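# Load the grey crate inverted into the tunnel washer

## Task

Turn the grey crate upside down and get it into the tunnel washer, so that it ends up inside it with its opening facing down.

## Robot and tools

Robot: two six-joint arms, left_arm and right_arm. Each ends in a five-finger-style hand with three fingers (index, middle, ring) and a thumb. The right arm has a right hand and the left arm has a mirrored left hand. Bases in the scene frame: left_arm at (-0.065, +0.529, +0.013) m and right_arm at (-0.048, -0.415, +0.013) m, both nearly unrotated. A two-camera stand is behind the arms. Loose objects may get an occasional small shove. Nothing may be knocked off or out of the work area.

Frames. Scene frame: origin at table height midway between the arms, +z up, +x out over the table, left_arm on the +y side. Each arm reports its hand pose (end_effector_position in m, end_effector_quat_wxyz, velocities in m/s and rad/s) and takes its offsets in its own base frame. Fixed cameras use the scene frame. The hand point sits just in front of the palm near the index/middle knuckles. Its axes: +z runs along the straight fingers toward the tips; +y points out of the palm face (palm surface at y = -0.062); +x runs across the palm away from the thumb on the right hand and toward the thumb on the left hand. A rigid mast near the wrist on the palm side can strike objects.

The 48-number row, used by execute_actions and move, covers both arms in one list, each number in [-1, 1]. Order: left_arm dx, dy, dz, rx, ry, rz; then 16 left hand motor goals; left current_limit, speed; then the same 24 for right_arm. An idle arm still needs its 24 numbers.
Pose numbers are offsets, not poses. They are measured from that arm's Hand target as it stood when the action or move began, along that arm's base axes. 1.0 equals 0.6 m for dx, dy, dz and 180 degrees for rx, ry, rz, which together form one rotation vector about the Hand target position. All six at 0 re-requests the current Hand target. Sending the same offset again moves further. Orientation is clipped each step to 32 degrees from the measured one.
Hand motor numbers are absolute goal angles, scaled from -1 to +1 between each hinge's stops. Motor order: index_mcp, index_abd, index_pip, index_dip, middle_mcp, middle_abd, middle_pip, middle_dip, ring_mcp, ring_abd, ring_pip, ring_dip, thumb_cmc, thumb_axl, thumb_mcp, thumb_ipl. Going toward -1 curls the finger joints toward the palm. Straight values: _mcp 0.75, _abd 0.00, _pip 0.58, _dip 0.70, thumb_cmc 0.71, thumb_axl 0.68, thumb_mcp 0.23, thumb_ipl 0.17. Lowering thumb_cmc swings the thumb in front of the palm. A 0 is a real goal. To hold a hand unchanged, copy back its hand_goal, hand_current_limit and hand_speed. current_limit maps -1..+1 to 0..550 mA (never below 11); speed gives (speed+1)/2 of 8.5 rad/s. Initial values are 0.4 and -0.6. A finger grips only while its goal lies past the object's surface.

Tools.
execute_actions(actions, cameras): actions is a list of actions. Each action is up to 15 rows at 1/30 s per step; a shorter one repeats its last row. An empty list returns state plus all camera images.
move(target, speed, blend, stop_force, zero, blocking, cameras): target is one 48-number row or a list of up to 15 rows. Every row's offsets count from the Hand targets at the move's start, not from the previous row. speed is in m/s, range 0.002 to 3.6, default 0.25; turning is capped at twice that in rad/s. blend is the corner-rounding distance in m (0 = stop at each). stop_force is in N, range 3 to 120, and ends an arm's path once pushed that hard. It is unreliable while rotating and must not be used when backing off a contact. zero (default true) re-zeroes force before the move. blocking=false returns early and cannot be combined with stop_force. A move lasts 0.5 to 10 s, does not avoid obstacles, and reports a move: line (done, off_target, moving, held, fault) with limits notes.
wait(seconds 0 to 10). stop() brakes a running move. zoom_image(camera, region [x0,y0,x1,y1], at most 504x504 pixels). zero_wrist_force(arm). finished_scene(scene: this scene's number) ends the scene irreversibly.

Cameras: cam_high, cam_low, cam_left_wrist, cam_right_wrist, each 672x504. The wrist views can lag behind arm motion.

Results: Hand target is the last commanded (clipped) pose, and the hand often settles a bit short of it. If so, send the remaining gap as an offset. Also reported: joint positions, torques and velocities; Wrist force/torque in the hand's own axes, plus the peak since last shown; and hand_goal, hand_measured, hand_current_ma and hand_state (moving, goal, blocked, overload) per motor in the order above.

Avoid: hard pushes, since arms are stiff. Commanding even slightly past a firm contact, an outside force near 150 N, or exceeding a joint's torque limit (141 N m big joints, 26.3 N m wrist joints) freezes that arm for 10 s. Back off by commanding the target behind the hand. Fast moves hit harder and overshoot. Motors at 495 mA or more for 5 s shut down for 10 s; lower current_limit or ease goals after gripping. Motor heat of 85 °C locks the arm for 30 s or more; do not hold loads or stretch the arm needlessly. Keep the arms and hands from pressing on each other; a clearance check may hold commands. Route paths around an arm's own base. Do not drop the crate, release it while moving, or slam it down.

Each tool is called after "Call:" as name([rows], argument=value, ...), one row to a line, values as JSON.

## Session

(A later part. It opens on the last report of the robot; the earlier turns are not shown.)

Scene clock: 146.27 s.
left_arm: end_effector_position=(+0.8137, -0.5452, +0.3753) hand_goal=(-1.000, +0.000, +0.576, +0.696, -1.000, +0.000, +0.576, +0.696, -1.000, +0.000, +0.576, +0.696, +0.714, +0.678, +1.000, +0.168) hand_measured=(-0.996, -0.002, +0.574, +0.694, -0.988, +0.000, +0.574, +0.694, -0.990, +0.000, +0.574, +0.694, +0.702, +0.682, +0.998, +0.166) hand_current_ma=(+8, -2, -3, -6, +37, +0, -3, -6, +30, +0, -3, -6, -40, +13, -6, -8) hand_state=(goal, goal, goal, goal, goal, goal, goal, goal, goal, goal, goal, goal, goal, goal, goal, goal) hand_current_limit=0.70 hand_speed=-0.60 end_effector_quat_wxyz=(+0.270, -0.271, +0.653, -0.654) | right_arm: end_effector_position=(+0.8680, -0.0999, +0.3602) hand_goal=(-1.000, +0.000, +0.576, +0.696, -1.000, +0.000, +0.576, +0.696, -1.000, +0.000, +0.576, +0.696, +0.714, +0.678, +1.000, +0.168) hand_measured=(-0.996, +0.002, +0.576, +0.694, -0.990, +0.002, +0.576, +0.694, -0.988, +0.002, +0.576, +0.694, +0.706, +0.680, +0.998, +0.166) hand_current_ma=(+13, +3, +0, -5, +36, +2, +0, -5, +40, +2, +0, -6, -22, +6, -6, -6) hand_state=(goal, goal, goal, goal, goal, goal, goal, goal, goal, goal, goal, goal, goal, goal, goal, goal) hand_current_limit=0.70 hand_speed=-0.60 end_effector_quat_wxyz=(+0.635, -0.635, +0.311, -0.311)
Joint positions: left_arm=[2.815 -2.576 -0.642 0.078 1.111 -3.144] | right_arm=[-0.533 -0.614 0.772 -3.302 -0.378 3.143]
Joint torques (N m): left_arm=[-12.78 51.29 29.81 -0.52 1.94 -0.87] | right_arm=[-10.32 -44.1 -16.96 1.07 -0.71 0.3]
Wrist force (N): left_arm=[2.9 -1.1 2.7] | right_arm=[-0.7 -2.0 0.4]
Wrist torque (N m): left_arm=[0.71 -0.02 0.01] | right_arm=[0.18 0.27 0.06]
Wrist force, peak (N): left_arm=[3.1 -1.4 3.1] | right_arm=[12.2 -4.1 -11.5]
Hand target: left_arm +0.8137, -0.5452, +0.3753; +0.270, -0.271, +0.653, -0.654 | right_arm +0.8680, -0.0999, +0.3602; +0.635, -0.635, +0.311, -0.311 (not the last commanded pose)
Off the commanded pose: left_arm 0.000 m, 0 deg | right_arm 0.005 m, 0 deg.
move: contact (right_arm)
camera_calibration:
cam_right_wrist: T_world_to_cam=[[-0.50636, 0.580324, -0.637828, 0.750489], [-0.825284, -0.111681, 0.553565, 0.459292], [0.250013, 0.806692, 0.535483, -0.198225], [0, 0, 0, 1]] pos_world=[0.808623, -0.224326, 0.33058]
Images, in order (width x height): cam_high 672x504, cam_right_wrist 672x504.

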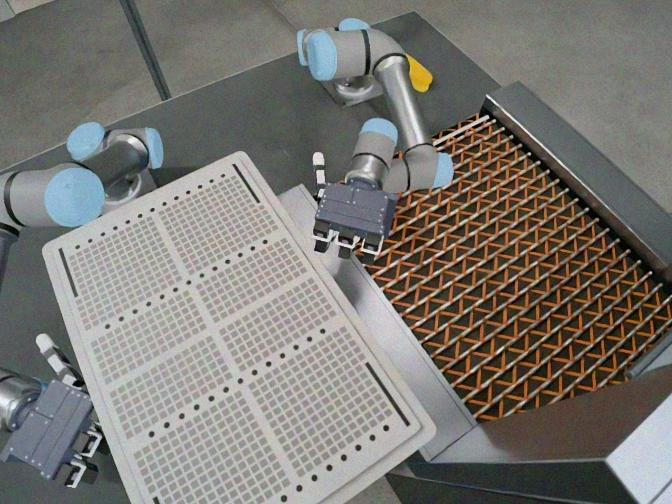

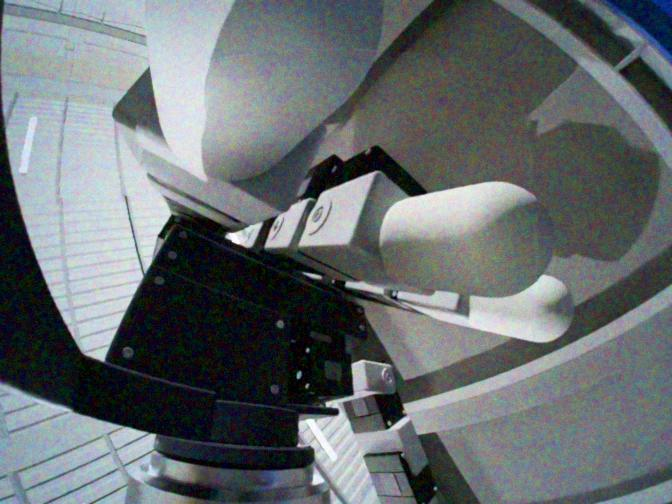

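Call:
move(target=[0,0,-0.022,0,0,0,-1,0,0.576,0.696,-1,0,0.576,0.696,-1,0,0.576,0.696,0.714,0.678,1.0,0.168,0.7,-0.6,0,0,0,0,0,0,-1,0,0.576,0.696,-1,0,0.576,0.696,-1,0,0.576,0.696,0.714,0.678,1.0,0.168,0.7,-0.6], speed=0.1)

Call:
move(target=[0,-0.1,0,0,0,0,-1,0,0.576,0.696,-1,0,0.576,0.696,-1,0,0.576,0.696,0.714,0.678,1.0,0.168,0.7,-0.6,0,0,0,0,0,0,-1,0,0.576,0.696,-1,0,0.576,0.696,-1,0,0.576,0.696,0.714,0.678,1.0,0.168,0.7,-0.6], speed=0.03, stop_force=8, cameras=["cam_high","cam_left_wrist"])

Scene clock: 147.43 s.
left_arm: end_effector_position=(+0.8137, -0.5452, +0.3619) hand_goal=(-1.000, +0.000, +0.576, +0.696, -1.000, +0.000, +0.576, +0.696, -1.000, +0.000, +0.576, +0.696, +0.714, +0.678, +1.000, +0.168) hand_measured=(-0.996, -0.002, +0.574, +0.694, -0.988, +0.000, +0.574, +0.694, -0.990, +0.000, +0.574, +0.694, +0.702, +0.682, +0.998, +0.166) hand_current_ma=(+8, -2, -3, -6, +37, +0, -3, -6, +30, +0, -3, -6, -40, +13, -6, -8) hand_state=(goal, goal, goal, goal, goal, goal, goal, goal, goal, goal, goal, goal, goal, goal, goal, goal) hand_current_limit=0.70 hand_speed=-0.60 end_effector_quat_wxyz=(+0.270, -0.271, +0.653, -0.654) | right_arm: end_effector_position=(+0.8680, -0.0999, +0.3602) hand_goal=(-1.000, +0.000, +0.576, +0.696, -1.000, +0.000, +0.576, +0.696, -1.000, +0.000, +0.576, +0.696, +0.714, +0.678, +1.000, +0.168) hand_measured=(-0.996, +0.002, +0.576, +0.694, -0.990, +0.002, +0.576, +0.694, -0.988, +0.002, +0.576, +0.694, +0.706, +0.680, +0.998, +0.166) hand_current_ma=(+13, +3, +0, -5, +36, +2, +0, -5, +40, +2, +0, -6, -22, +6, -6, -6) hand_state=(goal, goal, goal, goal, goal, goal, goal, goal, goal, goal, goal, goal, goal, goal, goal, goal) hand_current_limit=0.70 hand_speed=-0.60 end_effector_quat_wxyz=(+0.635, -0.635, +0.311, -0.311)
Joint positions: left_arm=[2.815 -2.581 -0.667 0.108 1.111 -3.144] | right_arm=[-0.533 -0.614 0.772 -3.302 -0.378 3.143]
Joint torques (N m): left_arm=[-11.56 59.36 31.74 -0.71 1.44 -0.26] | right_arm=[-10.43 -44.41 -11.93 0.96 -0.66 0.38]
Wrist force (N): left_arm=[3.1 -0.9 2.5] | right_arm=[-0.9 -1.8 0.6]
Wrist torque (N m): left_arm=[0.74 -0.06 0.02] | right_arm=[0.19 0.29 0.05]
Wrist force, peak (N): left_arm=[3.1 -1.4 3.0] | right_arm=[-1.1 -2.3 0.4]
Hand target: left_arm +0.8137, -0.5452, +0.3621; +0.270, -0.271, +0.653, -0.654 | right_arm +0.8680, -0.0999, +0.3602; +0.635, -0.635, +0.311, -0.311
Off the commanded pose: left_arm 0.000 m, 0 deg | right_arm 0.000 m, 0 deg.
move: done

Scene clock: 149.87 s.
left_arm: end_effector_position=(+0.8136, -0.5782, +0.3621) hand_goal=(-1.000, +0.000, +0.576, +0.696, -1.000, +0.000, +0.576, +0.696, -1.000, +0.000, +0.576, +0.696, +0.714, +0.678, +1.000, +0.168) hand_measured=(-1.000, -0.002, +0.574, +0.694, -0.988, +0.000, +0.574, +0.694, -0.990, +0.000, +0.574, +0.694, +0.702, +0.682, +0.998, +0.166) hand_current_ma=(+0, -2, -3, -6, +37, +0, -3, -6, +30, +0, -3, -6, -40, +13, -6, -8) hand_state=(goal, goal, goal, goal, goal, goal, goal, goal, goal, goal, goal, goal, goal, goal, goal, goal) hand_current_limit=0.70 hand_speed=-0.60 end_effector_quat_wxyz=(+0.270, -0.271, +0.653, -0.654) | right_arm: end_effector_position=(+0.8680, -0.0999, +0.3601) hand_goal=(-1.000, +0.000, +0.576, +0.696, -1.000, +0.000, +0.576, +0.696, -1.000, +0.000, +0.576, +0.696, +0.714, +0.678, +1.000, +0.168) hand_measured=(-0.996, +0.002, +0.576, +0.694, -0.990, +0.002, +0.576, +0.694, -0.988, +0.002, +0.576, +0.694, +0.706, +0.680, +0.998, +0.166) hand_current_ma=(+13, +3, +0, -5, +36, +2, +0, -5, +40, +2, +0, -6, -22, +6, -6, -6) hand_state=(goal, goal, goal, goal, goal, goal, goal, goal, goal, goal, goal, goal, goal, goal, goal, goal) hand_current_limit=0.70 hand_speed=-0.60 end_effector_quat_wxyz=(+0.635, -0.635, +0.311, -0.311)
Joint positions: left_arm=[2.774 -2.65 -0.533 0.043 1.152 -3.144] | right_arm=[-0.533 -0.614 0.772 -3.302 -0.378 3.143]
Joint torques (N m): left_arm=[14.26 53.71 30.94 -0.64 2.06 -0.49] | right_arm=[16.51 -48.53 -10.98 0.67 1.25 0.27]
Wrist force (N): left_arm=[2.2 -0.5 2.1] | right_arm=[3.8 -2.2 -1.7]
Wrist torque (N m): left_arm=[0.78 0.01 -0.04] | right_arm=[0.35 0.18 0.42]
Wrist force, peak (N): left_arm=[-8.1 -1.7 -13.2] | right_arm=[3.9 -2.8 -1.4]
Hand target: left_arm +0.8136, -0.5782, +0.3621; +0.270, -0.271, +0.653, -0.654 (not the last commanded pose) | right_arm +0.8680, -0.0999, +0.3602; +0.635, -0.635, +0.311, -0.311
Off the commanded pose: left_arm 0.027 m, 0 deg | right_arm 0.000 m, 0 deg.
move: contact (left_arm)
camera_calibration:
cam_left_wrist: T_world_to_cam=[[0.510145, 0.593016, 0.622964, -0.340017], [-0.844785, 0.20945, 0.492412, 0.580674], [0.161529, -0.777472, 0.607821, -0.679919], [0, 0, 0, 1]] pos_world=[0.773829, -0.448605, 0.339156]
Images, in order (width x height): cam_high 672x504, cam_left_wrist 672x504.

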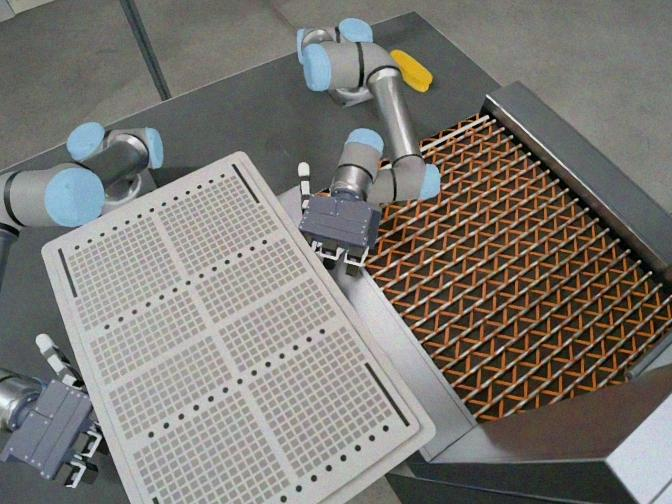

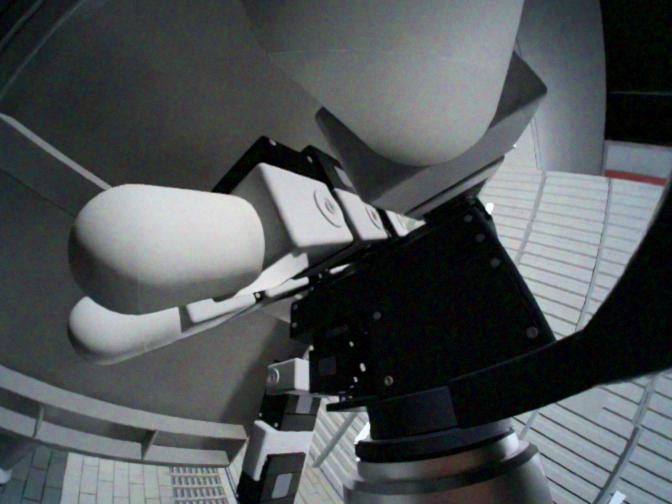

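Call:
move(target=[0,-0.02,0,0,0,0,-1,0,0.576,0.696,-1,0,0.576,0.696,-1,0,0.576,0.696,0.714,0.678,1.0,0.168,0.7,-0.6,0,-0.0067,0,0,0,0,-1,0,0.576,0.696,-1,0,0.576,0.696,-1,0,0.576,0.696,0.714,0.678,1.0,0.168,0.7,-0.6], speed=0.02, stop_force=50)

Scene clock: 151.83 s.
left_arm: end_effector_position=(+0.8137, -0.5862, +0.3622) hand_goal=(-1.000, +0.000, +0.576, +0.696, -1.000, +0.000, +0.576, +0.696, -1.000, +0.000, +0.576, +0.696, +0.714, +0.678, +1.000, +0.168) hand_measured=(-1.002, -0.002, +0.574, +0.694, -0.988, +0.000, +0.574, +0.694, -0.990, +0.000, +0.574, +0.694, +0.702, +0.682, +0.998, +0.166) hand_current_ma=(-2, -2, -3, -6, +37, +0, -3, -6, +30, +0, -3, -6, -40, +13, -6, -8) hand_state=(goal, goal, goal, goal, goal, goal, goal, goal, goal, goal, goal, goal, goal, goal, goal, goal) hand_current_limit=0.70 hand_speed=-0.60 end_effector_quat_wxyz=(+0.270, -0.271, +0.653, -0.654) | right_arm: end_effector_position=(+0.8680, -0.1040, +0.3601) hand_goal=(-1.000, +0.000, +0.576, +0.696, -1.000, +0.000, +0.576, +0.696, -1.000, +0.000, +0.576, +0.696, +0.714, +0.678, +1.000, +0.168) hand_measured=(-1.000, +0.002, +0.576, +0.694, -0.990, +0.002, +0.576, +0.694, -0.988, +0.002, +0.576, +0.694, +0.706, +0.680, +0.998, +0.166) hand_current_ma=(+0, +3, +0, -5, +36, +2, +0, -5, +40, +2, +0, -6, -22, +6, -6, -6) hand_state=(goal, goal, goal, goal, goal, goal, goal, goal, goal, goal, goal, goal, goal, goal, goal, goal) hand_current_limit=0.70 hand_speed=-0.60 end_effector_quat_wxyz=(+0.635, -0.635, +0.311, -0.311)
Joint positions: left_arm=[2.765 -2.67 -0.493 0.023 1.163 -3.144] | right_arm=[-0.538 -0.609 0.763 -3.298 -0.374 3.143]
Joint torques (N m): left_arm=[-7.93 57.03 30.49 1.07 -4.17 -1.57] | right_arm=[32.5 -68.57 -10.99 -3.05 5.04 0.78]
Wrist force (N): left_arm=[-14.8 -1.6 -22.0] | right_arm=[27.8 -3.4 -11.4]
Wrist torque (N m): left_arm=[2.01 0.80 -0.97] | right_arm=[0.96 -0.32 2.14]
Wrist force, peak (N): left_arm=[-24.8 1.9 -46.4] | right_arm=[38.8 -6.2 -16.9]
Hand target: left_arm +0.8137, -0.5862, +0.3622; +0.270, -0.271, +0.653, -0.654 (not the last commanded pose) | right_arm +0.8680, -0.1039, +0.3602; +0.635, -0.635, +0.311, -0.311
Off the commanded pose: left_arm 0.004 m, 0 deg | right_arm 0.000 m, 0 deg.
move: contact (left_arm)

Call:
move(target=[0,0,0.0333,0,0,0,-1,0,0.576,0.696,-1,0,0.576,0.696,-1,0,0.576,0.696,0.714,0.678,1.0,0.168,0.7,-0.6,0,0,0.0333,0,0,0,-1,0,0.576,0.696,-1,0,0.576,0.696,-1,0,0.576,0.696,0.714,0.678,1.0,0.168,0.7,-0.6], speed=0.02)

Scene clock: 153.47 s.
left_arm: end_effector_position=(+0.8138, -0.5862, +0.3822) hand_goal=(-1.000, +0.000, +0.576, +0.696, -1.000, +0.000, +0.576, +0.696, -1.000, +0.000, +0.576, +0.696, +0.714, +0.678, +1.000, +0.168) hand_measured=(-1.000, -0.002, +0.574, +0.694, -0.988, +0.000, +0.574, +0.694, -0.990, +0.000, +0.574, +0.694, +0.702, +0.682, +0.998, +0.166) hand_current_ma=(-2, -2, -3, -6, +37, +0, -3, -6, +30, +0, -3, -6, -40, +13, -6, -8) hand_state=(goal, goal, goal, goal, goal, goal, goal, goal, goal, goal, goal, goal, goal, goal, goal, goal) hand_current_limit=0.70 hand_speed=-0.60 end_effector_quat_wxyz=(+0.270, -0.271, +0.653, -0.654) | right_arm: end_effector_position=(+0.8680, -0.1038, +0.3803) hand_goal=(-1.000, +0.000, +0.576, +0.696, -1.000, +0.000, +0.576, +0.696, -1.000, +0.000, +0.576, +0.696, +0.714, +0.678, +1.000, +0.168) hand_measured=(-1.000, +0.002, +0.576, +0.694, -0.990, +0.002, +0.576, +0.694, -0.988, +0.002, +0.576, +0.694, +0.706, +0.680, +0.998, +0.166) hand_current_ma=(+0, +3, +0, -5, +36, +2, +0, -5, +40, +2, +0, -6, -22, +6, -6, -6) hand_state=(goal, goal, goal, goal, goal, goal, goal, goal, goal, goal, goal, goal, goal, goal, goal, goal) hand_current_limit=0.70 hand_speed=-0.60 end_effector_quat_wxyz=(+0.635, -0.635, +0.311, -0.311)
Joint positions: left_arm=[2.765 -2.671 -0.441 -0.028 1.163 -3.144] | right_arm=[-0.538 -0.618 0.729 -3.255 -0.374 3.144]
Joint torques (N m): left_arm=[-15.66 62.63 22.17 5.36 -0.29 -2.47] | right_arm=[8.13 -71.32 -19.96 -3.68 3.86 0.26]
Wrist force (N): left_arm=[-8.4 13.6 -15.4] | right_arm=[17.3 14.1 -5.7]
Wrist torque (N m): left_arm=[2.11 0.65 -0.48] | right_arm=[1.14 -0.01 0.91]
Wrist force, peak (N): left_arm=[-15.6 7.7 -22.3] | right_arm=[27.8 -3.4 -11.5]
Hand target: left_arm +0.8137, -0.5862, +0.3821; +0.270, -0.271, +0.653, -0.654 | right_arm +0.8680, -0.1039, +0.3801; +0.635, -0.635, +0.311, -0.311
Off the commanded pose: left_arm 0.000 m, 0 deg | right_arm 0.000 m, 0 deg.
move: done

Call:
move(target=[0,0,0.0333,0,0,0,-1,0,0.576,0.696,-1,0,0.576,0.696,-1,0,0.576,0.696,0.714,0.678,1.0,0.168,0.7,-0.6,0,0,0.0333,0,0,0,-1,0,0.576,0.696,-1,0,0.576,0.696,-1,0,0.576,0.696,0.714,0.678,1.0,0.168,0.7,-0.6], speed=0.02, cameras=["cam_high","cam_low","cam_left_wrist","cam_right_wrist"])

Scene clock: 154.90 s.
left_arm: end_effector_position=(+0.8138, -0.5862, +0.4022) hand_goal=(-1.000, +0.000, +0.576, +0.696, -1.000, +0.000, +0.576, +0.696, -1.000, +0.000, +0.576, +0.696, +0.714, +0.678, +1.000, +0.168) hand_measured=(-1.000, -0.002, +0.574, +0.694, -0.988, +0.000, +0.574, +0.694, -0.990, +0.000, +0.574, +0.694, +0.702, +0.682, +0.998, +0.166) hand_current_ma=(-1, -2, -3, -6, +37, +0, -3, -6, +30, +0, -3, -6, -40, +13, -6, -8) hand_state=(goal, goal, goal, goal, goal, goal, goal, goal, goal, goal, goal, goal, goal, goal, goal, goal) hand_current_limit=0.70 hand_speed=-0.60 end_effector_quat_wxyz=(+0.270, -0.271, +0.653, -0.654) | right_arm: end_effector_position=(+0.8679, -0.1039, +0.4003) hand_goal=(-1.000, +0.000, +0.576, +0.696, -1.000, +0.000, +0.576, +0.696, -1.000, +0.000, +0.576, +0.696, +0.714, +0.678, +1.000, +0.168) hand_measured=(-1.000, +0.002, +0.576, +0.694, -0.990, +0.002, +0.576, +0.694, -0.988, +0.002, +0.576, +0.694, +0.706, +0.680, +0.998, +0.166) hand_current_ma=(+0, +3, +0, -5, +36, +2, +0, -5, +40, +2, +0, -6, -22, +6, -6, -6) hand_state=(goal, goal, goal, goal, goal, goal, goal, goal, goal, goal, goal, goal, goal, goal, goal, goal) hand_current_limit=0.70 hand_speed=-0.60 end_effector_quat_wxyz=(+0.635, -0.635, +0.311, -0.311)
Joint positions: left_arm=[2.765 -2.678 -0.376 -0.086 1.163 -3.144] | right_arm=[-0.538 -0.624 0.69 -3.209 -0.374 3.144]
Joint torques (N m): left_arm=[-23.76 66.23 21.12 5.42 -0.61 -2.32] | right_arm=[2.81 -72.78 -18.78 -3.39 3.25 0.18]
Wrist force (N): left_arm=[-4.9 12.8 -9.7] | right_arm=[11.5 14.2 -3.1]
Wrist torque (N m): left_arm=[1.76 0.44 -0.38] | right_arm=[0.99 0.07 0.49]
Wrist force, peak (N): left_arm=[-10.0 17.1 -12.9] | right_arm=[17.0 14.8 -5.9]
Hand target: left_arm +0.8137, -0.5862, +0.4021; +0.270, -0.271, +0.653, -0.654 | right_arm +0.8680, -0.1039, +0.4001; +0.635, -0.635, +0.311, -0.311
Off the commanded pose: left_arm 0.000 m, 0 deg | right_arm 0.000 m, 0 deg.
move: done
camera_calibration:
cam_left_wrist: T_world_to_cam=[[0.509865, 0.593243, 0.622977, -0.35999], [-0.844895, 0.209096, 0.492374, 0.562626], [0.161835, -0.777394, 0.607838, -0.710737], [0, 0, 0, 1]] pos_world=[0.773928, -0.456604, 0.379256]
cam_right_wrist: T_world_to_cam=[[-0.506291, 0.580383, -0.637828, 0.778409], [-0.82533, -0.111689, 0.553495, 0.436654], [0.25, 0.806648, 0.535554, -0.21655], [0, 0, 0, 1]] pos_world=[0.808623, -0.228326, 0.37078]

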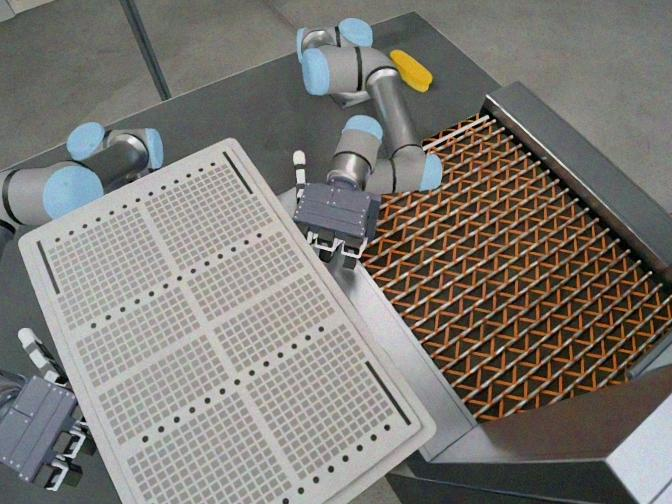

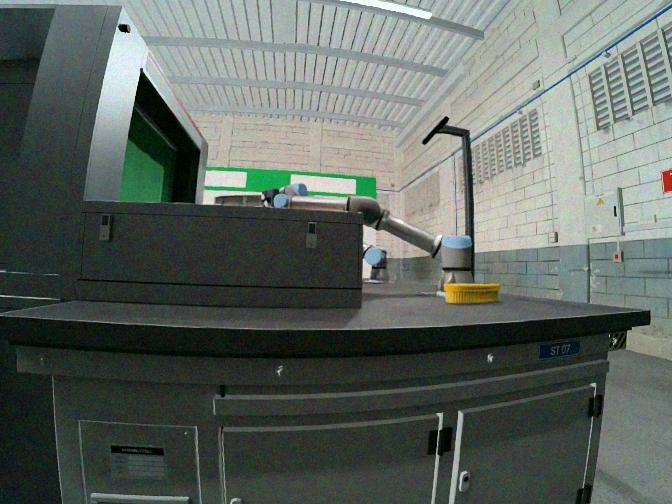

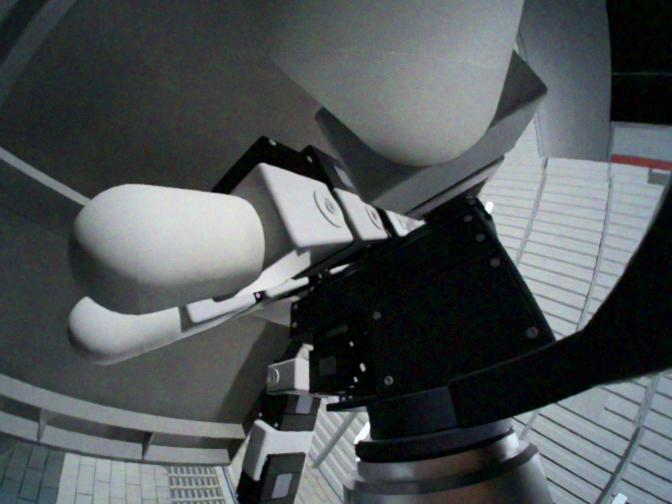

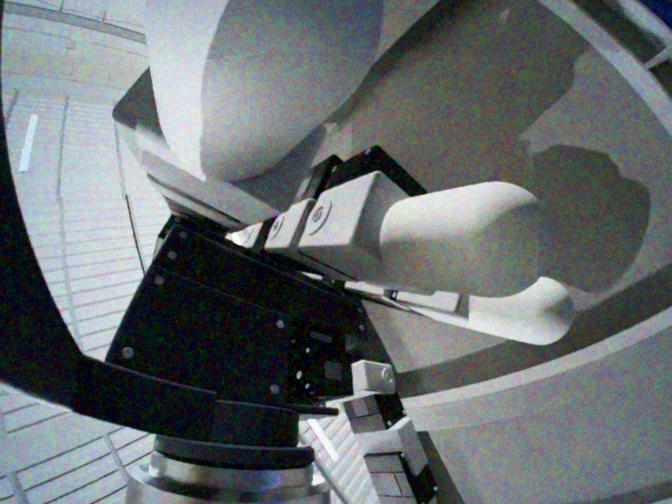

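Call:
move(target=[0,0,-0.0617,0,0,0,-1,0,0.576,0.696,-1,0,0.576,0.696,-1,0,0.576,0.696,0.714,0.678,1.0,0.168,0.7,-0.6,0,0,-0.0617,0,0,0,-1,0,0.576,0.696,-1,0,0.576,0.696,-1,0,0.576,0.696,0.714,0.678,1.0,0.168,0.7,-0.6], speed=0.03)

Call:
move([
  [0,0,0,0,0,0,-1,0,0.576,0.696,-1,0,0.576,0.696,-1,0,0.576,0.696,0.714,0.678,1.0,0.168,0.7,-0.6,0,-0.04,0,0,0,0,-1,0,0.576,0.696,-1,0,0.576,0.696,-1,0,0.576,0.696,0.714,0.678,1.0,0.168,0.7,-0.6],
  [0,0,0,0,0,0,-1,0,0.576,0.696,-1,0,0.576,0.696,-1,0,0.576,0.696,0.714,0.678,1.0,0.168,0.7,-0.6,0.0667,-0.035,0,0,0,0,-1,0,0.576,0.696,-1,0,0.576,0.696,-1,0,0.576,0.696,0.714,0.678,1.0,0.168,0.7,-0.6],
], speed=0.08)

Call:
move(target=[0,0,0,0,0,0,-1,0,0.576,0.696,-1,0,0.576,0.696,-1,0,0.576,0.696,0.714,0.678,1.0,0.168,0.7,-0.6,0,0.08,0,0,0,0,-1,0,0.576,0.696,-1,0,0.576,0.696,-1,0,0.576,0.696,0.714,0.678,1.0,0.168,0.7,-0.6], speed=0.02, stop_force=20, cameras=["cam_high","cam_right_wrist"])

Scene clock: 157.83 s.
left_arm: end_effector_position=(+0.8137, -0.5862, +0.3650) hand_goal=(-1.000, +0.000, +0.576, +0.696, -1.000, +0.000, +0.576, +0.696, -1.000, +0.000, +0.576, +0.696, +0.714, +0.678, +1.000, +0.168) hand_measured=(-1.000, -0.002, +0.574, +0.694, -0.988, +0.000, +0.574, +0.694, -0.990, +0.000, +0.574, +0.694, +0.702, +0.682, +0.998, +0.166) hand_current_ma=(+0, -2, -3, -6, +37, +0, -3, -6, +30, +0, -3, -6, -40, +13, -6, -8) hand_state=(goal, goal, goal, goal, goal, goal, goal, goal, goal, goal, goal, goal, goal, goal, goal, goal) hand_current_limit=0.70 hand_speed=-0.60 end_effector_quat_wxyz=(+0.270, -0.271, +0.653, -0.654) | right_arm: end_effector_position=(+0.8680, -0.1040, +0.3629) hand_goal=(-1.000, +0.000, +0.576, +0.696, -1.000, +0.000, +0.576, +0.696, -1.000, +0.000, +0.576, +0.696, +0.714, +0.678, +1.000, +0.168) hand_measured=(-0.994, +0.002, +0.576, +0.694, -0.990, +0.002, +0.576, +0.694, -0.988, +0.002, +0.576, +0.694, +0.706, +0.680, +0.998, +0.166) hand_current_ma=(+16, +3, +0, -5, +36, +2, +0, -5, +40, +2, +0, -6, -22, +6, -6, -6) hand_state=(goal, goal, goal, goal, goal, goal, goal, goal, goal, goal, goal, goal, goal, goal, goal, goal) hand_current_limit=0.70 hand_speed=-0.60 end_effector_quat_wxyz=(+0.635, -0.635, +0.311, -0.311)
Joint positions: left_arm=[2.765 -2.67 -0.486 0.016 1.163 -3.144] | right_arm=[-0.538 -0.61 0.759 -3.292 -0.373 3.143]
Joint torques (N m): left_arm=[-8.01 56.81 30.59 -1.16 1.44 0.02] | right_arm=[18.8 -56.69 -30.85 0.73 1.99 1.4]
Wrist force (N): left_arm=[-1.3 -1.8 -1.8] | right_arm=[12.9 -7.0 -9.6]
Wrist torque (N m): left_arm=[0.89 0.18 -0.23] | right_arm=[0.78 -0.11 1.19]
Wrist force, peak (N): left_arm=[-4.6 12.8 -10.3] | right_arm=[15.9 -6.2 -11.1]
Hand target: left_arm +0.8137, -0.5862, +0.3651; +0.270, -0.271, +0.653, -0.654 | right_arm +0.8680, -0.1039, +0.3631; +0.635, -0.635, +0.311, -0.311
Off the commanded pose: left_arm 0.000 m, 0 deg | right_arm 0.000 m, 0 deg.
move: done

Scene clock: 159.47 s.
left_arm: end_effector_position=(+0.8137, -0.5862, +0.3651) hand_goal=(-1.000, +0.000, +0.576, +0.696, -1.000, +0.000, +0.576, +0.696, -1.000, +0.000, +0.576, +0.696, +0.714, +0.678, +1.000, +0.168) hand_measured=(-1.000, -0.002, +0.574, +0.694, -0.988, +0.000, +0.574, +0.694, -0.990, +0.000, +0.574, +0.694, +0.702, +0.682, +0.998, +0.166) hand_current_ma=(+0, -2, -3, -6, +37, +0, -3, -6, +30, +0, -3, -6, -40, +13, -6, -8) hand_state=(goal, goal, goal, goal, goal, goal, goal, goal, goal, goal, goal, goal, goal, goal, goal, goal) hand_current_limit=0.70 hand_speed=-0.60 end_effector_quat_wxyz=(+0.270, -0.271, +0.653, -0.654) | right_arm: end_effector_position=(+0.9080, -0.1248, +0.3630) hand_goal=(-1.000, +0.000, +0.576, +0.696, -1.000, +0.000, +0.576, +0.696, -1.000, +0.000, +0.576, +0.696, +0.714, +0.678, +1.000, +0.168) hand_measured=(-0.994, +0.002, +0.576, +0.694, -0.990, +0.002, +0.576, +0.694, -0.988, +0.002, +0.576, +0.694, +0.706, +0.680, +0.998, +0.166) hand_current_ma=(+16, +3, +0, -5, +36, +2, +0, -5, +40, +2, +0, -6, -22, +6, -6, -6) hand_state=(goal, goal, goal, goal, goal, goal, goal, goal, goal, goal, goal, goal, goal, goal, goal, goal) hand_current_limit=0.70 hand_speed=-0.60 end_effector_quat_wxyz=(+0.635, -0.635, +0.311, -0.311)
Joint positions: left_arm=[2.765 -2.67 -0.486 0.016 1.163 -3.144] | right_arm=[-0.535 -0.409 0.367 -3.102 -0.377 3.144]
Joint torques (N m): left_arm=[10.09 53.03 31.17 -0.7 1.29 -1.97] | right_arm=[-10.63 -70.49 -16.2 -1.8 -0.52 -0.62]
Wrist force (N): left_arm=[-1.0 -1.4 -1.8] | right_arm=[-1.5 -2.1 0.7]
Wrist torque (N m): left_arm=[0.88 0.16 -0.19] | right_arm=[0.12 0.28 -0.10]
Wrist force, peak (N): left_arm=[-1.4 -1.7 -2.2] | right_arm=[12.8 -6.3 -9.7]
Hand target: left_arm +0.8137, -0.5862, +0.3651; +0.270, -0.271, +0.653, -0.654 | right_arm +0.9080, -0.1249, +0.3631; +0.635, -0.635, +0.311, -0.311
Off the commanded pose: left_arm 0.000 m, 0 deg | right_arm 0.000 m, 0 deg.
move: done

Scene clock: 161.77 s.
left_arm: end_effector_position=(+0.8138, -0.5861, +0.3651) hand_goal=(-1.000, +0.000, +0.576, +0.696, -1.000, +0.000, +0.576, +0.696, -1.000, +0.000, +0.576, +0.696, +0.714, +0.678, +1.000, +0.168) hand_measured=(-1.000, -0.002, +0.574, +0.694, -0.988, +0.000, +0.574, +0.694, -0.990, +0.000, +0.574, +0.694, +0.702, +0.682, +0.998, +0.166) hand_current_ma=(-1, -2, -3, -6, +37, +0, -3, -6, +30, +0, -3, -6, -40, +13, -6, -8) hand_state=(goal, goal, goal, goal, goal, goal, goal, goal, goal, goal, goal, goal, goal, goal, goal, goal) hand_current_limit=0.70 hand_speed=-0.60 end_effector_quat_wxyz=(+0.270, -0.271, +0.653, -0.654) | right_arm: end_effector_position=(+0.9080, -0.1024, +0.3631) hand_goal=(-1.000, +0.000, +0.576, +0.696, -1.000, +0.000, +0.576, +0.696, -1.000, +0.000, +0.576, +0.696, +0.714, +0.678, +1.000, +0.168) hand_measured=(-0.998, +0.002, +0.576, +0.694, -0.990, +0.002, +0.576, +0.694, -0.988, +0.002, +0.576, +0.694, +0.706, +0.680, +0.998, +0.166) hand_current_ma=(+8, +3, +0, -5, +36, +2, +0, -5, +40, +2, +0, -6, -22, +6, -6, -6) hand_state=(goal, goal, goal, goal, goal, goal, goal, goal, goal, goal, goal, goal, goal, goal, goal, goal) hand_current_limit=0.70 hand_speed=-0.60 end_effector_quat_wxyz=(+0.635, -0.635, +0.311, -0.311)
Joint positions: left_arm=[2.765 -2.67 -0.486 0.016 1.163 -3.144] | right_arm=[-0.51 -0.456 0.459 -3.147 -0.402 3.143]
Joint torques (N m): left_arm=[-12.71 52.52 29.81 -0.54 0.61 -2.02] | right_arm=[-2.71 -49.19 -28.19 0.08 1.48 0.65]
Wrist force (N): left_arm=[-3.3 -1.4 -9.0] | right_arm=[6.7 -2.3 -3.5]
Wrist torque (N m): left_arm=[1.24 0.40 -0.31] | right_arm=[0.45 0.12 0.54]
Wrist force, peak (N): left_arm=[-3.7 -1.2 -9.5] | right_arm=[15.8 -4.3 -12.2]
Hand target: left_arm +0.8137, -0.5862, +0.3651; +0.270, -0.271, +0.653, -0.654 | right_arm +0.9080, -0.1024, +0.3631; +0.635, -0.635, +0.311, -0.311 (not the last commanded pose)
Off the commanded pose: left_arm 0.000 m, 0 deg | right_arm 0.025 m, 0 deg.
move: contact (right_arm)
camera_calibration:
cam_right_wrist: T_world_to_cam=[[-0.506256, 0.58051, -0.63774, 0.773911], [-0.825288, -0.111569, 0.553581, 0.490454], [0.250208, 0.806573, 0.535571, -0.208064], [0, 0, 0, 1]] pos_world=[0.848623, -0.226725, 0.33348]
Images, in order (width x height): cam_high 672x504, cam_right_wrist 672x504.

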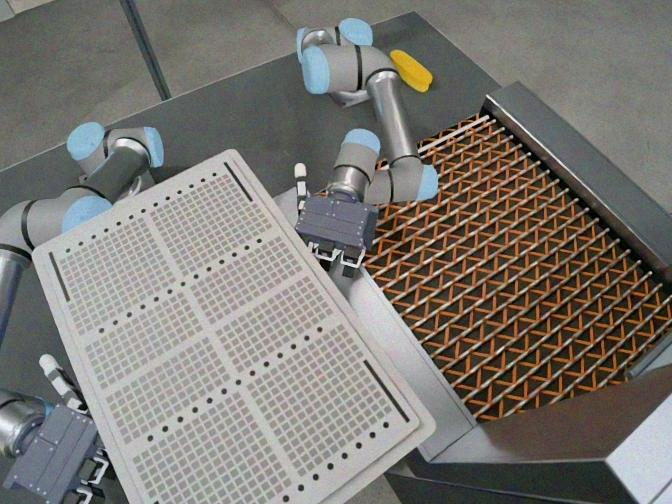

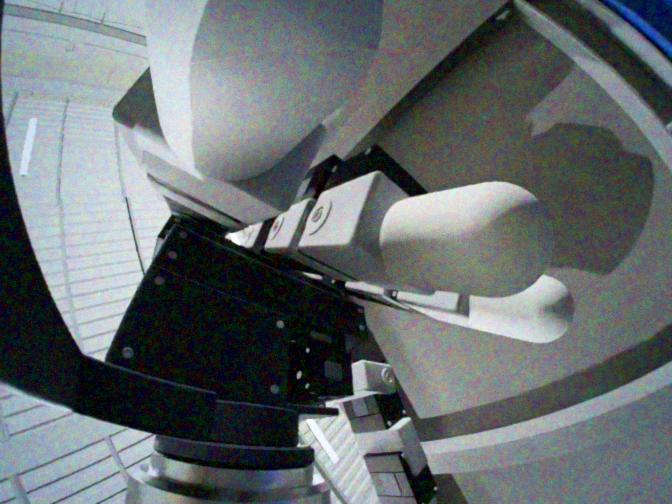

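Call:
move([
  [0,0,0,0,0,0,-1,0,0.576,0.696,-1,0,0.576,0.696,-1,0,0.576,0.696,0.714,0.678,1.0,0.168,0.7,-0.6,0,0.0025,0,0,0,0,-1,0,0.576,0.696,-1,0,0.576,0.696,-1,0,0.576,0.696,0.714,0.678,1.0,0.168,0.7,-0.6],
  [0,0,0.0333,0,0,0,-1,0,0.576,0.696,-1,0,0.576,0.696,-1,0,0.576,0.696,0.714,0.678,1.0,0.168,0.7,-0.6,0,0.0025,0.0333,0,0,0,-1,0,0.576,0.696,-1,0,0.576,0.696,-1,0,0.576,0.696,0.714,0.678,1.0,0.168,0.7,-0.6],
], speed=0.02, cameras=["cam_high"])

Call:
move(target=[0,0,0.025,0,0,0,-1,0,0.576,0.696,-1,0,0.576,0.696,-1,0,0.576,0.696,0.714,0.678,1.0,0.168,0.7,-0.6,0,0,0.025,0,0,0,-1,0,0.576,0.696,-1,0,0.576,0.696,-1,0,0.576,0.696,0.714,0.678,1.0,0.168,0.7,-0.6], speed=0.02, cameras=["cam_high"])

Scene clock: 164.40 s.
left_arm: end_effector_position=(+0.8138, -0.5862, +0.3851) hand_goal=(-1.000, +0.000, +0.576, +0.696, -1.000, +0.000, +0.576, +0.696, -1.000, +0.000, +0.576, +0.696, +0.714, +0.678, +1.000, +0.168) hand_measured=(-1.000, -0.002, +0.574, +0.694, -0.988, +0.000, +0.574, +0.694, -0.990, +0.000, +0.574, +0.694, +0.702, +0.682, +0.998, +0.166) hand_current_ma=(-1, -2, -3, -6, +37, +0, -3, -6, +30, +0, -3, -6, -40, +13, -6, -8) hand_state=(goal, goal, goal, goal, goal, goal, goal, goal, goal, goal, goal, goal, goal, goal, goal, goal) hand_current_limit=0.70 hand_speed=-0.60 end_effector_quat_wxyz=(+0.270, -0.271, +0.653, -0.654) | right_arm: end_effector_position=(+0.9080, -0.1008, +0.3832) hand_goal=(-1.000, +0.000, +0.576, +0.696, -1.000, +0.000, +0.576, +0.696, -1.000, +0.000, +0.576, +0.696, +0.714, +0.678, +1.000, +0.168) hand_measured=(-1.000, +0.002, +0.576, +0.694, -0.990, +0.002, +0.576, +0.694, -0.988, +0.002, +0.576, +0.694, +0.706, +0.680, +0.998, +0.166) hand_current_ma=(+0, +3, +0, -5, +36, +2, +0, -5, +40, +2, +0, -6, -22, +6, -6, -6) hand_state=(goal, goal, goal, goal, goal, goal, goal, goal, goal, goal, goal, goal, goal, goal, goal, goal) hand_current_limit=0.70 hand_speed=-0.60 end_effector_quat_wxyz=(+0.635, -0.635, +0.311, -0.311)
Joint positions: left_arm=[2.765 -2.671 -0.432 -0.036 1.163 -3.144] | right_arm=[-0.508 -0.456 0.409 -3.096 -0.404 3.143]
Joint torques (N m): left_arm=[-20.56 62.99 22.25 5.19 -1.99 -2.03] | right_arm=[5.19 -61.83 -16.65 -3.73 2.18 0.59]
Wrist force (N): left_arm=[-3.5 13.2 -11.9] | right_arm=[13.4 12.7 -4.1]
Wrist torque (N m): left_arm=[1.92 0.52 -0.12] | right_arm=[0.95 0.03 0.59]
Wrist force, peak (N): left_arm=[-5.5 14.7 -12.9] | right_arm=[22.4 -5.1 -14.8]
Hand target: left_arm +0.8137, -0.5862, +0.3851; +0.270, -0.271, +0.653, -0.654 | right_arm +0.9080, -0.1009, +0.3831; +0.635, -0.635, +0.311, -0.311
Off the commanded pose: left_arm 0.000 m, 0 deg | right_arm 0.000 m, 0 deg.
move: done
Images, in order (width x height): cam_high 672x504.

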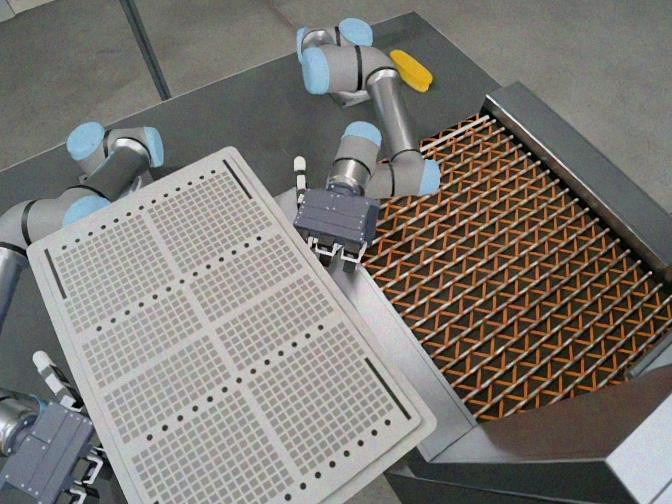

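Scene clock: 165.43 s.
left_arm: end_effector_position=(+0.8137, -0.5862, +0.4001) hand_goal=(-1.000, +0.000, +0.576, +0.696, -1.000, +0.000, +0.576, +0.696, -1.000, +0.000, +0.576, +0.696, +0.714, +0.678, +1.000, +0.168) hand_measured=(-1.000, -0.002, +0.574, +0.694, -0.988, +0.000, +0.574, +0.694, -0.990, +0.000, +0.574, +0.694, +0.702, +0.682, +0.998, +0.166) hand_current_ma=(-1, -2, -3, -6, +37, +0, -3, -6, +30, +0, -3, -6, -40, +13, -6, -8) hand_state=(goal, goal, goal, goal, goal, goal, goal, goal, goal, goal, goal, goal, goal, goal, goal, goal) hand_current_limit=0.70 hand_speed=-0.60 end_effector_quat_wxyz=(+0.270, -0.271, +0.653, -0.654) | right_arm: end_effector_position=(+0.9080, -0.1009, +0.3982) hand_goal=(-1.000, +0.000, +0.576, +0.696, -1.000, +0.000, +0.576, +0.696, -1.000, +0.000, +0.576, +0.696, +0.714, +0.678, +1.000, +0.168) hand_measured=(-1.000, +0.002, +0.576, +0.694, -0.990, +0.002, +0.576, +0.694, -0.988, +0.002, +0.576, +0.694, +0.706, +0.680, +0.998, +0.166) hand_current_ma=(+0, +3, +0, -5, +36, +2, +0, -5, +40, +2, +0, -6, -22, +6, -6, -6) hand_state=(goal, goal, goal, goal, goal, goal, goal, goal, goal, goal, goal, goal, goal, goal, goal, goal) hand_current_limit=0.70 hand_speed=-0.60 end_effector_quat_wxyz=(+0.635, -0.635, +0.311, -0.311)
Joint positions: left_arm=[2.765 -2.677 -0.383 -0.08 1.163 -3.144] | right_arm=[-0.508 -0.45 0.358 -3.052 -0.404 3.143]
Joint torques (N m): left_arm=[-17.85 65.68 21.62 5.65 -2.35 -1.84] | right_arm=[-1.35 -62.31 -17.96 -3.54 2.95 0.6]
Wrist force (N): left_arm=[-2.0 13.2 -8.0] | right_arm=[9.5 12.9 -2.7]
Wrist torque (N m): left_arm=[1.70 0.38 -0.09] | right_arm=[0.94 0.07 0.32]
Wrist force, peak (N): left_arm=[-3.3 14.7 -11.6] | right_arm=[13.1 14.0 -3.9]
Hand target: left_arm +0.8137, -0.5862, +0.4001; +0.270, -0.271, +0.653, -0.654 | right_arm +0.9080, -0.1009, +0.3981; +0.635, -0.635, +0.311, -0.311
Off the commanded pose: left_arm 0.000 m, 0 deg | right_arm 0.000 m, 0 deg.
move: done
Images, in order (width x height): cam_high 672x504.

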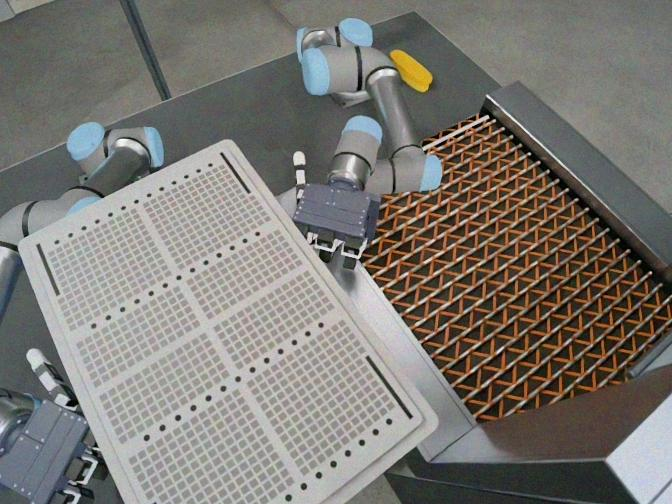

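Call:
move(target=[0,-0.0025,0.05,0,0,0,-1,0,0.576,0.696,-1,0,0.576,0.696,-1,0,0.576,0.696,0.714,0.678,1.0,0.168,0.7,-0.6,0,0.0025,0.05,0,0,0,-1,0,0.576,0.696,-1,0,0.576,0.696,-1,0,0.576,0.696,0.714,0.678,1.0,0.168,0.7,-0.6], speed=0.025, cameras=["cam_high","cam_low"])

Scene clock: 168.73 s.
left_arm: end_effector_position=(+0.8138, -0.5877, +0.4300) hand_goal=(-1.000, +0.000, +0.576, +0.696, -1.000, +0.000, +0.576, +0.696, -1.000, +0.000, +0.576, +0.696, +0.714, +0.678, +1.000, +0.168) hand_measured=(-1.000, -0.002, +0.574, +0.694, -0.988, +0.000, +0.574, +0.694, -0.990, +0.000, +0.574, +0.694, +0.702, +0.682, +0.998, +0.166) hand_current_ma=(-1, -2, -3, -6, +37, +0, -3, -6, +30, +0, -3, -6, -40, +13, -6, -8) hand_state=(goal, goal, goal, goal, goal, goal, goal, goal, goal, goal, goal, goal, goal, goal, goal, goal) hand_current_limit=0.70 hand_speed=-0.60 end_effector_quat_wxyz=(+0.270, -0.271, +0.653, -0.654) | right_arm: end_effector_position=(+0.9080, -0.0994, +0.4281) hand_goal=(-1.000, +0.000, +0.576, +0.696, -1.000, +0.000, +0.576, +0.696, -1.000, +0.000, +0.576, +0.696, +0.714, +0.678, +1.000, +0.168) hand_measured=(-1.000, +0.002, +0.576, +0.694, -0.990, +0.002, +0.576, +0.694, -0.988, +0.002, +0.576, +0.694, +0.706, +0.680, +0.998, +0.166) hand_current_ma=(+0, +3, +0, -5, +36, +2, +0, -5, +40, +2, +0, -6, -22, +6, -6, -6) hand_state=(goal, goal, goal, goal, goal, goal, goal, goal, goal, goal, goal, goal, goal, goal, goal, goal) hand_current_limit=0.70 hand_speed=-0.60 end_effector_quat_wxyz=(+0.635, -0.635, +0.311, -0.311)
Joint positions: left_arm=[2.763 -2.715 -0.23 -0.195 1.165 -3.144] | right_arm=[-0.506 -0.417 0.216 -2.942 -0.405 3.143]
Joint torques (N m): left_arm=[-33.71 68.48 18.27 4.06 -2.81 -1.46] | right_arm=[41.23 -74.83 -23.79 -5.24 9.19 2.85]
Wrist force (N): left_arm=[-11.6 13.1 -33.2] | right_arm=[34.3 13.2 -10.9]
Wrist torque (N m): left_arm=[3.32 1.17 -0.71] | right_arm=[1.51 -0.26 1.98]
Wrist force, peak (N): left_arm=[-11.6 13.1 -33.2] | right_arm=[34.3 13.2 -10.9]
Hand target: left_arm +0.8137, -0.5877, +0.4301; +0.270, -0.271, +0.653, -0.654 | right_arm +0.9080, -0.0994, +0.4281; +0.635, -0.635, +0.311, -0.311
Off the commanded pose: left_arm 0.000 m, 0 deg | right_arm 0.000 m, 0 deg.
move: done
Images, in order (width x height): cam_high 672x504, cam_low 672x504.

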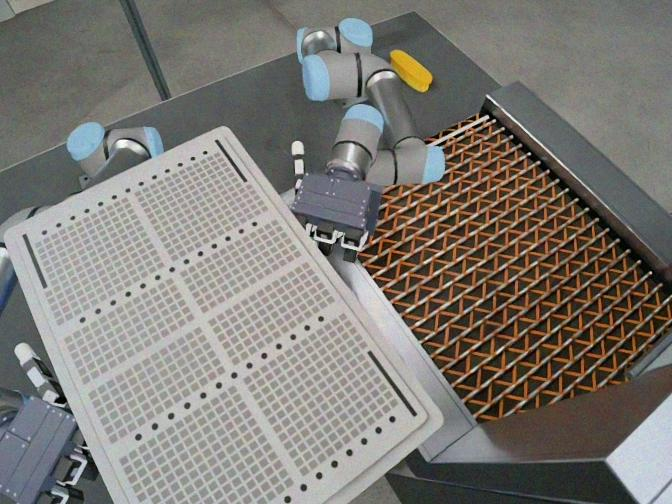

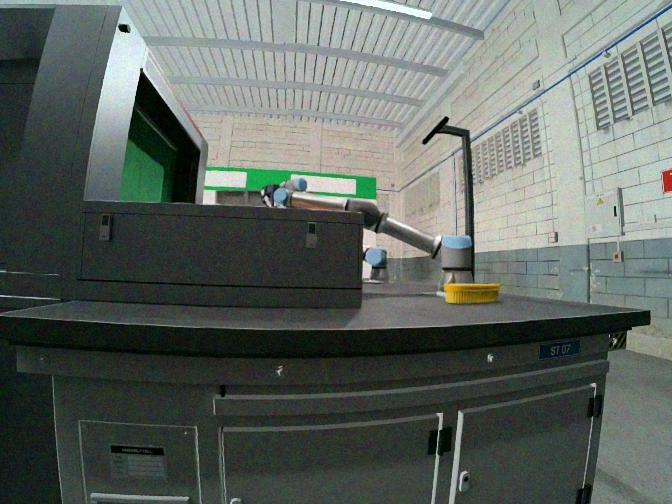

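Call:
move(target=[-0.0217,0.1259,0,0,0,0,-1,0,0.576,0.696,-1,0,0.576,0.696,-1,0,0.576,0.696,0.714,0.678,1.0,0.168,0.7,-0.6,-0.0149,0.1235,0,0,0,0,-1,0,0.576,0.696,-1,0,0.576,0.696,-1,0,0.576,0.696,0.714,0.678,1.0,0.168,0.7,-0.6], speed=0.05, cameras=["cam_high"])

Scene clock: 170.87 s.
left_arm: end_effector_position=(+0.8008, -0.5119, +0.4302) hand_goal=(-1.000, +0.000, +0.576, +0.696, -1.000, +0.000, +0.576, +0.696, -1.000, +0.000, +0.576, +0.696, +0.714, +0.678, +1.000, +0.168) hand_measured=(-1.000, -0.002, +0.574, +0.694, -0.988, +0.000, +0.574, +0.694, -0.990, +0.000, +0.574, +0.694, +0.702, +0.682, +0.998, +0.166) hand_current_ma=(-1, -2, -3, -6, +37, +0, -3, -6, +30, +0, -3, -6, -40, +13, -6, -8) hand_state=(goal, goal, goal, goal, goal, goal, goal, goal, goal, goal, goal, goal, goal, goal, goal, goal) hand_current_limit=0.70 hand_speed=-0.60 end_effector_quat_wxyz=(+0.270, -0.271, +0.652, -0.654) | right_arm: end_effector_position=(+0.8990, -0.0251, +0.4282) hand_goal=(-1.000, +0.000, +0.576, +0.696, -1.000, +0.000, +0.576, +0.696, -1.000, +0.000, +0.576, +0.696, +0.714, +0.678, +1.000, +0.168) hand_measured=(-1.000, +0.002, +0.576, +0.694, -0.990, +0.002, +0.576, +0.694, -0.988, +0.002, +0.576, +0.694, +0.706, +0.680, +0.998, +0.166) hand_current_ma=(+0, +3, +0, -5, +36, +2, +0, -5, +40, +2, +0, -6, -22, +6, -6, -6) hand_state=(goal, goal, goal, goal, goal, goal, goal, goal, goal, goal, goal, goal, goal, goal, goal, goal) hand_current_limit=0.70 hand_speed=-0.60 end_effector_quat_wxyz=(+0.635, -0.635, +0.311, -0.311)
Joint positions: left_arm=[2.853 -2.462 -0.717 0.039 1.074 -3.144] | right_arm=[-0.424 -0.602 0.576 -3.118 -0.488 3.143]
Joint torques (N m): left_arm=[-21.72 56.85 38.12 0.57 1.84 -2.67] | right_arm=[0.14 -57.17 -39.18 -0.03 4.07 -0.13]
Wrist force (N): left_arm=[-2.0 13.1 -9.3] | right_arm=[10.6 12.5 -3.2]
Wrist torque (N m): left_arm=[1.65 0.44 0.01] | right_arm=[0.89 0.15 0.35]
Wrist force, peak (N): left_arm=[-13.7 13.0 -37.9] | right_arm=[39.6 13.2 -13.0]
Hand target: left_arm +0.8007, -0.5121, +0.4301; +0.270, -0.271, +0.653, -0.654 | right_arm +0.8991, -0.0253, +0.4281; +0.635, -0.635, +0.311, -0.311
Off the commanded pose: left_arm 0.000 m, 0 deg | right_arm 0.000 m, 0 deg.
move: done
Images, in order (width x height): cam_high 672x504.

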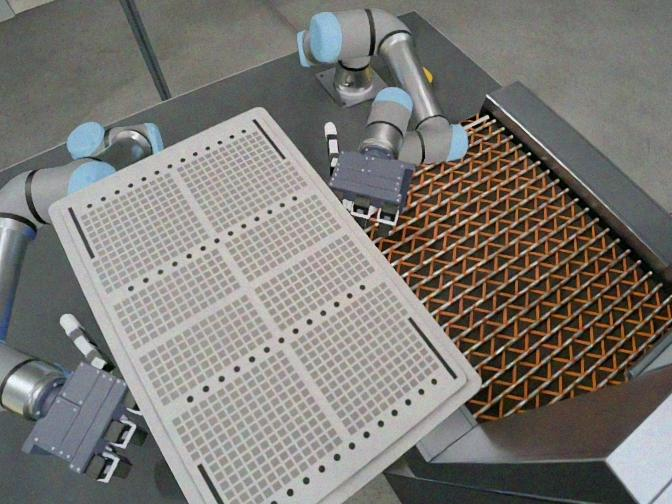

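Call:
move(target=[-0.0288,0.1648,0,0,0,0,-1,0,0.576,0.696,-1,0,0.576,0.696,-1,0,0.576,0.696,0.714,0.678,1.0,0.168,0.7,-0.6,-0.0198,0.1678,0,0,0,0,-1,0,0.576,0.696,-1,0,0.576,0.696,-1,0,0.576,0.696,0.714,0.678,1.0,0.168,0.7,-0.6], speed=0.05, cameras=["cam_high"])

Scene clock: 173.43 s.
left_arm: end_effector_position=(+0.7835, -0.4130, +0.4302) hand_goal=(-1.000, +0.000, +0.576, +0.696, -1.000, +0.000, +0.576, +0.696, -1.000, +0.000, +0.576, +0.696, +0.714, +0.678, +1.000, +0.168) hand_measured=(-1.000, -0.002, +0.574, +0.694, -0.988, +0.000, +0.574, +0.694, -0.990, +0.000, +0.574, +0.694, +0.702, +0.682, +0.998, +0.166) hand_current_ma=(-1, -2, -3, -6, +37, +0, -3, -6, +30, +0, -3, -6, -40, +13, -6, -8) hand_state=(goal, goal, goal, goal, goal, goal, goal, goal, goal, goal, goal, goal, goal, goal, goal, goal) hand_current_limit=0.70 hand_speed=-0.60 end_effector_quat_wxyz=(+0.271, -0.271, +0.652, -0.654) end_effector_velocity=(+0.000, -0.002, +0.001) end_effector_angular_velocity=(+0.000, -0.001, +0.002) | right_arm: end_effector_position=(+0.8871, +0.0756, +0.4282) hand_goal=(-1.000, +0.000, +0.576, +0.696, -1.000, +0.000, +0.576, +0.696, -1.000, +0.000, +0.576, +0.696, +0.714, +0.678, +1.000, +0.168) hand_measured=(-1.000, +0.002, +0.576, +0.694, -0.990, +0.002, +0.576, +0.694, -0.988, +0.002, +0.576, +0.694, +0.706, +0.680, +0.998, +0.166) hand_current_ma=(+0, +3, +0, -5, +36, +2, +0, -5, +40, +2, +0, -6, -22, +6, -6, -6) hand_state=(goal, goal, goal, goal, goal, goal, goal, goal, goal, goal, goal, goal, goal, goal, goal, goal) hand_current_limit=0.70 hand_speed=-0.60 end_effector_quat_wxyz=(+0.635, -0.635, +0.311, -0.311)
Joint positions: left_arm=[2.987 -2.289 -1.026 0.176 0.941 -3.144] | right_arm=[-0.3 -0.715 0.787 -3.215 -0.612 3.143]
Joint velocities: left_arm=[-0.003 -0.002 0.005 -0.002 0.005 0] | right_arm=[within noise]
Joint torques (N m): left_arm=[-28.61 48.48 38.78 0.14 1.38 -2.62] | right_arm=[9.64 -57.11 -40.38 -1.29 6.44 -0.17]
Wrist force (N): left_arm=[-6.1 13.9 -19.4] | right_arm=[21.1 12.7 -7.0]
Wrist torque (N m): left_arm=[2.46 0.74 -0.27] | right_arm=[1.26 -0.09 1.20]
Wrist force, peak (N): left_arm=[-7.9 13.2 -22.1] | right_arm=[22.3 13.0 -7.1]
Hand target: left_arm +0.7834, -0.4133, +0.4301; +0.270, -0.271, +0.653, -0.654 | right_arm +0.8872, +0.0754, +0.4281; +0.635, -0.635, +0.311, -0.311
Off the commanded pose: left_arm 0.000 m, 0 deg | right_arm 0.000 m, 0 deg.
move: done
Images, in order (width x height): cam_high 672x504.

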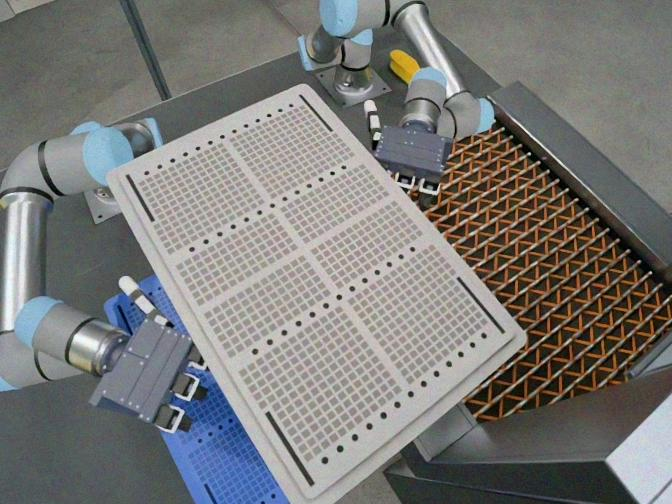

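Call:
move(target=[-0.0413,0.1985,0,0,0,0,-1,0,0.576,0.696,-1,0,0.576,0.696,-1,0,0.576,0.696,0.714,0.678,1.0,0.168,0.7,-0.6,-0.0305,0.2005,0,0,0,0,-1,0,0.576,0.696,-1,0,0.576,0.696,-1,0,0.576,0.696,0.714,0.678,1.0,0.168,0.7,-0.6], speed=0.05, cameras=["cam_high"])

Scene clock: 176.43 s.
left_arm: end_effector_position=(+0.7586, -0.2940, +0.4302) hand_goal=(-1.000, +0.000, +0.576, +0.696, -1.000, +0.000, +0.576, +0.696, -1.000, +0.000, +0.576, +0.696, +0.714, +0.678, +1.000, +0.168) hand_measured=(-1.000, -0.002, +0.574, +0.694, -0.988, +0.000, +0.574, +0.694, -0.990, +0.000, +0.574, +0.694, +0.702, +0.682, +0.998, +0.166) hand_current_ma=(-1, -2, -3, -6, +37, +0, -3, -6, +30, +0, -3, -6, -40, +13, -6, -8) hand_state=(goal, goal, goal, goal, goal, goal, goal, goal, goal, goal, goal, goal, goal, goal, goal, goal) hand_current_limit=0.70 hand_speed=-0.60 end_effector_quat_wxyz=(+0.270, -0.271, +0.652, -0.654) end_effector_velocity=(+0.001, -0.001, +0.000) end_effector_angular_velocity=(+0.000, -0.001, +0.003) | right_arm: end_effector_position=(+0.8688, +0.1959, +0.4281) hand_goal=(-1.000, +0.000, +0.576, +0.696, -1.000, +0.000, +0.576, +0.696, -1.000, +0.000, +0.576, +0.696, +0.714, +0.678, +1.000, +0.168) hand_measured=(-1.000, +0.002, +0.576, +0.694, -0.990, +0.002, +0.576, +0.694, -0.988, +0.002, +0.576, +0.694, +0.706, +0.680, +0.998, +0.166) hand_current_ma=(+0, +3, +0, -5, +36, +2, +0, -5, +40, +2, +0, -6, -22, +6, -6, -6) hand_state=(goal, goal, goal, goal, goal, goal, goal, goal, goal, goal, goal, goal, goal, goal, goal, goal) hand_current_limit=0.70 hand_speed=-0.60 end_effector_quat_wxyz=(+0.635, -0.635, +0.311, -0.311)
Joint positions: left_arm=[3.171 -2.145 -1.266 0.272 0.756 -3.145] | right_arm=[-0.138 -0.785 0.913 -3.27 -0.774 3.142]
Joint velocities: left_arm=[-0.003 -0.002 0.003 0 0.005 0] | right_arm=[within noise]
Joint torques (N m): left_arm=[-28.33 43.27 38.25 0.93 1.35 -2.9] | right_arm=[10.4 -63.07 -36.45 -3.34 5.77 -0.28]
Wrist force (N): left_arm=[-6.1 14.0 -18.8] | right_arm=[20.1 12.6 -6.3]
Wrist torque (N m): left_arm=[2.30 0.74 -0.20] | right_arm=[1.22 -0.13 1.18]
Wrist force, peak (N): left_arm=[-7.7 13.3 -21.6] | right_arm=[22.8 12.5 -7.5]
Hand target: left_arm +0.7587, -0.2942, +0.4301; +0.270, -0.271, +0.653, -0.654 | right_arm +0.8689, +0.1957, +0.4281; +0.635, -0.635, +0.311, -0.311
Off the commanded pose: left_arm 0.000 m, 0 deg | right_arm 0.000 m, 0 deg.
move: done
Images, in order (width x height): cam_high 672x504.

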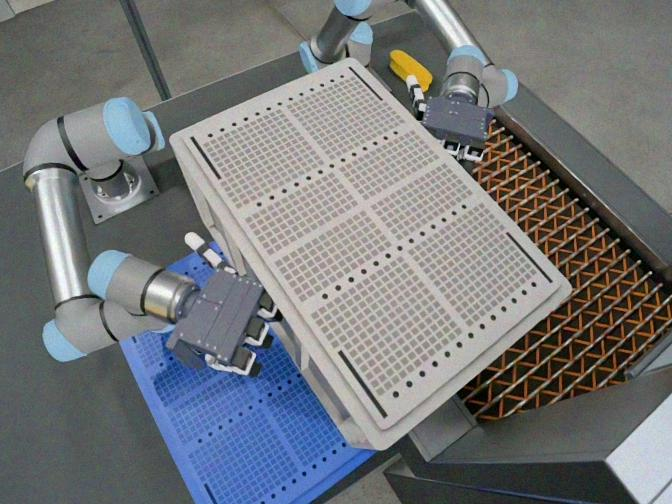

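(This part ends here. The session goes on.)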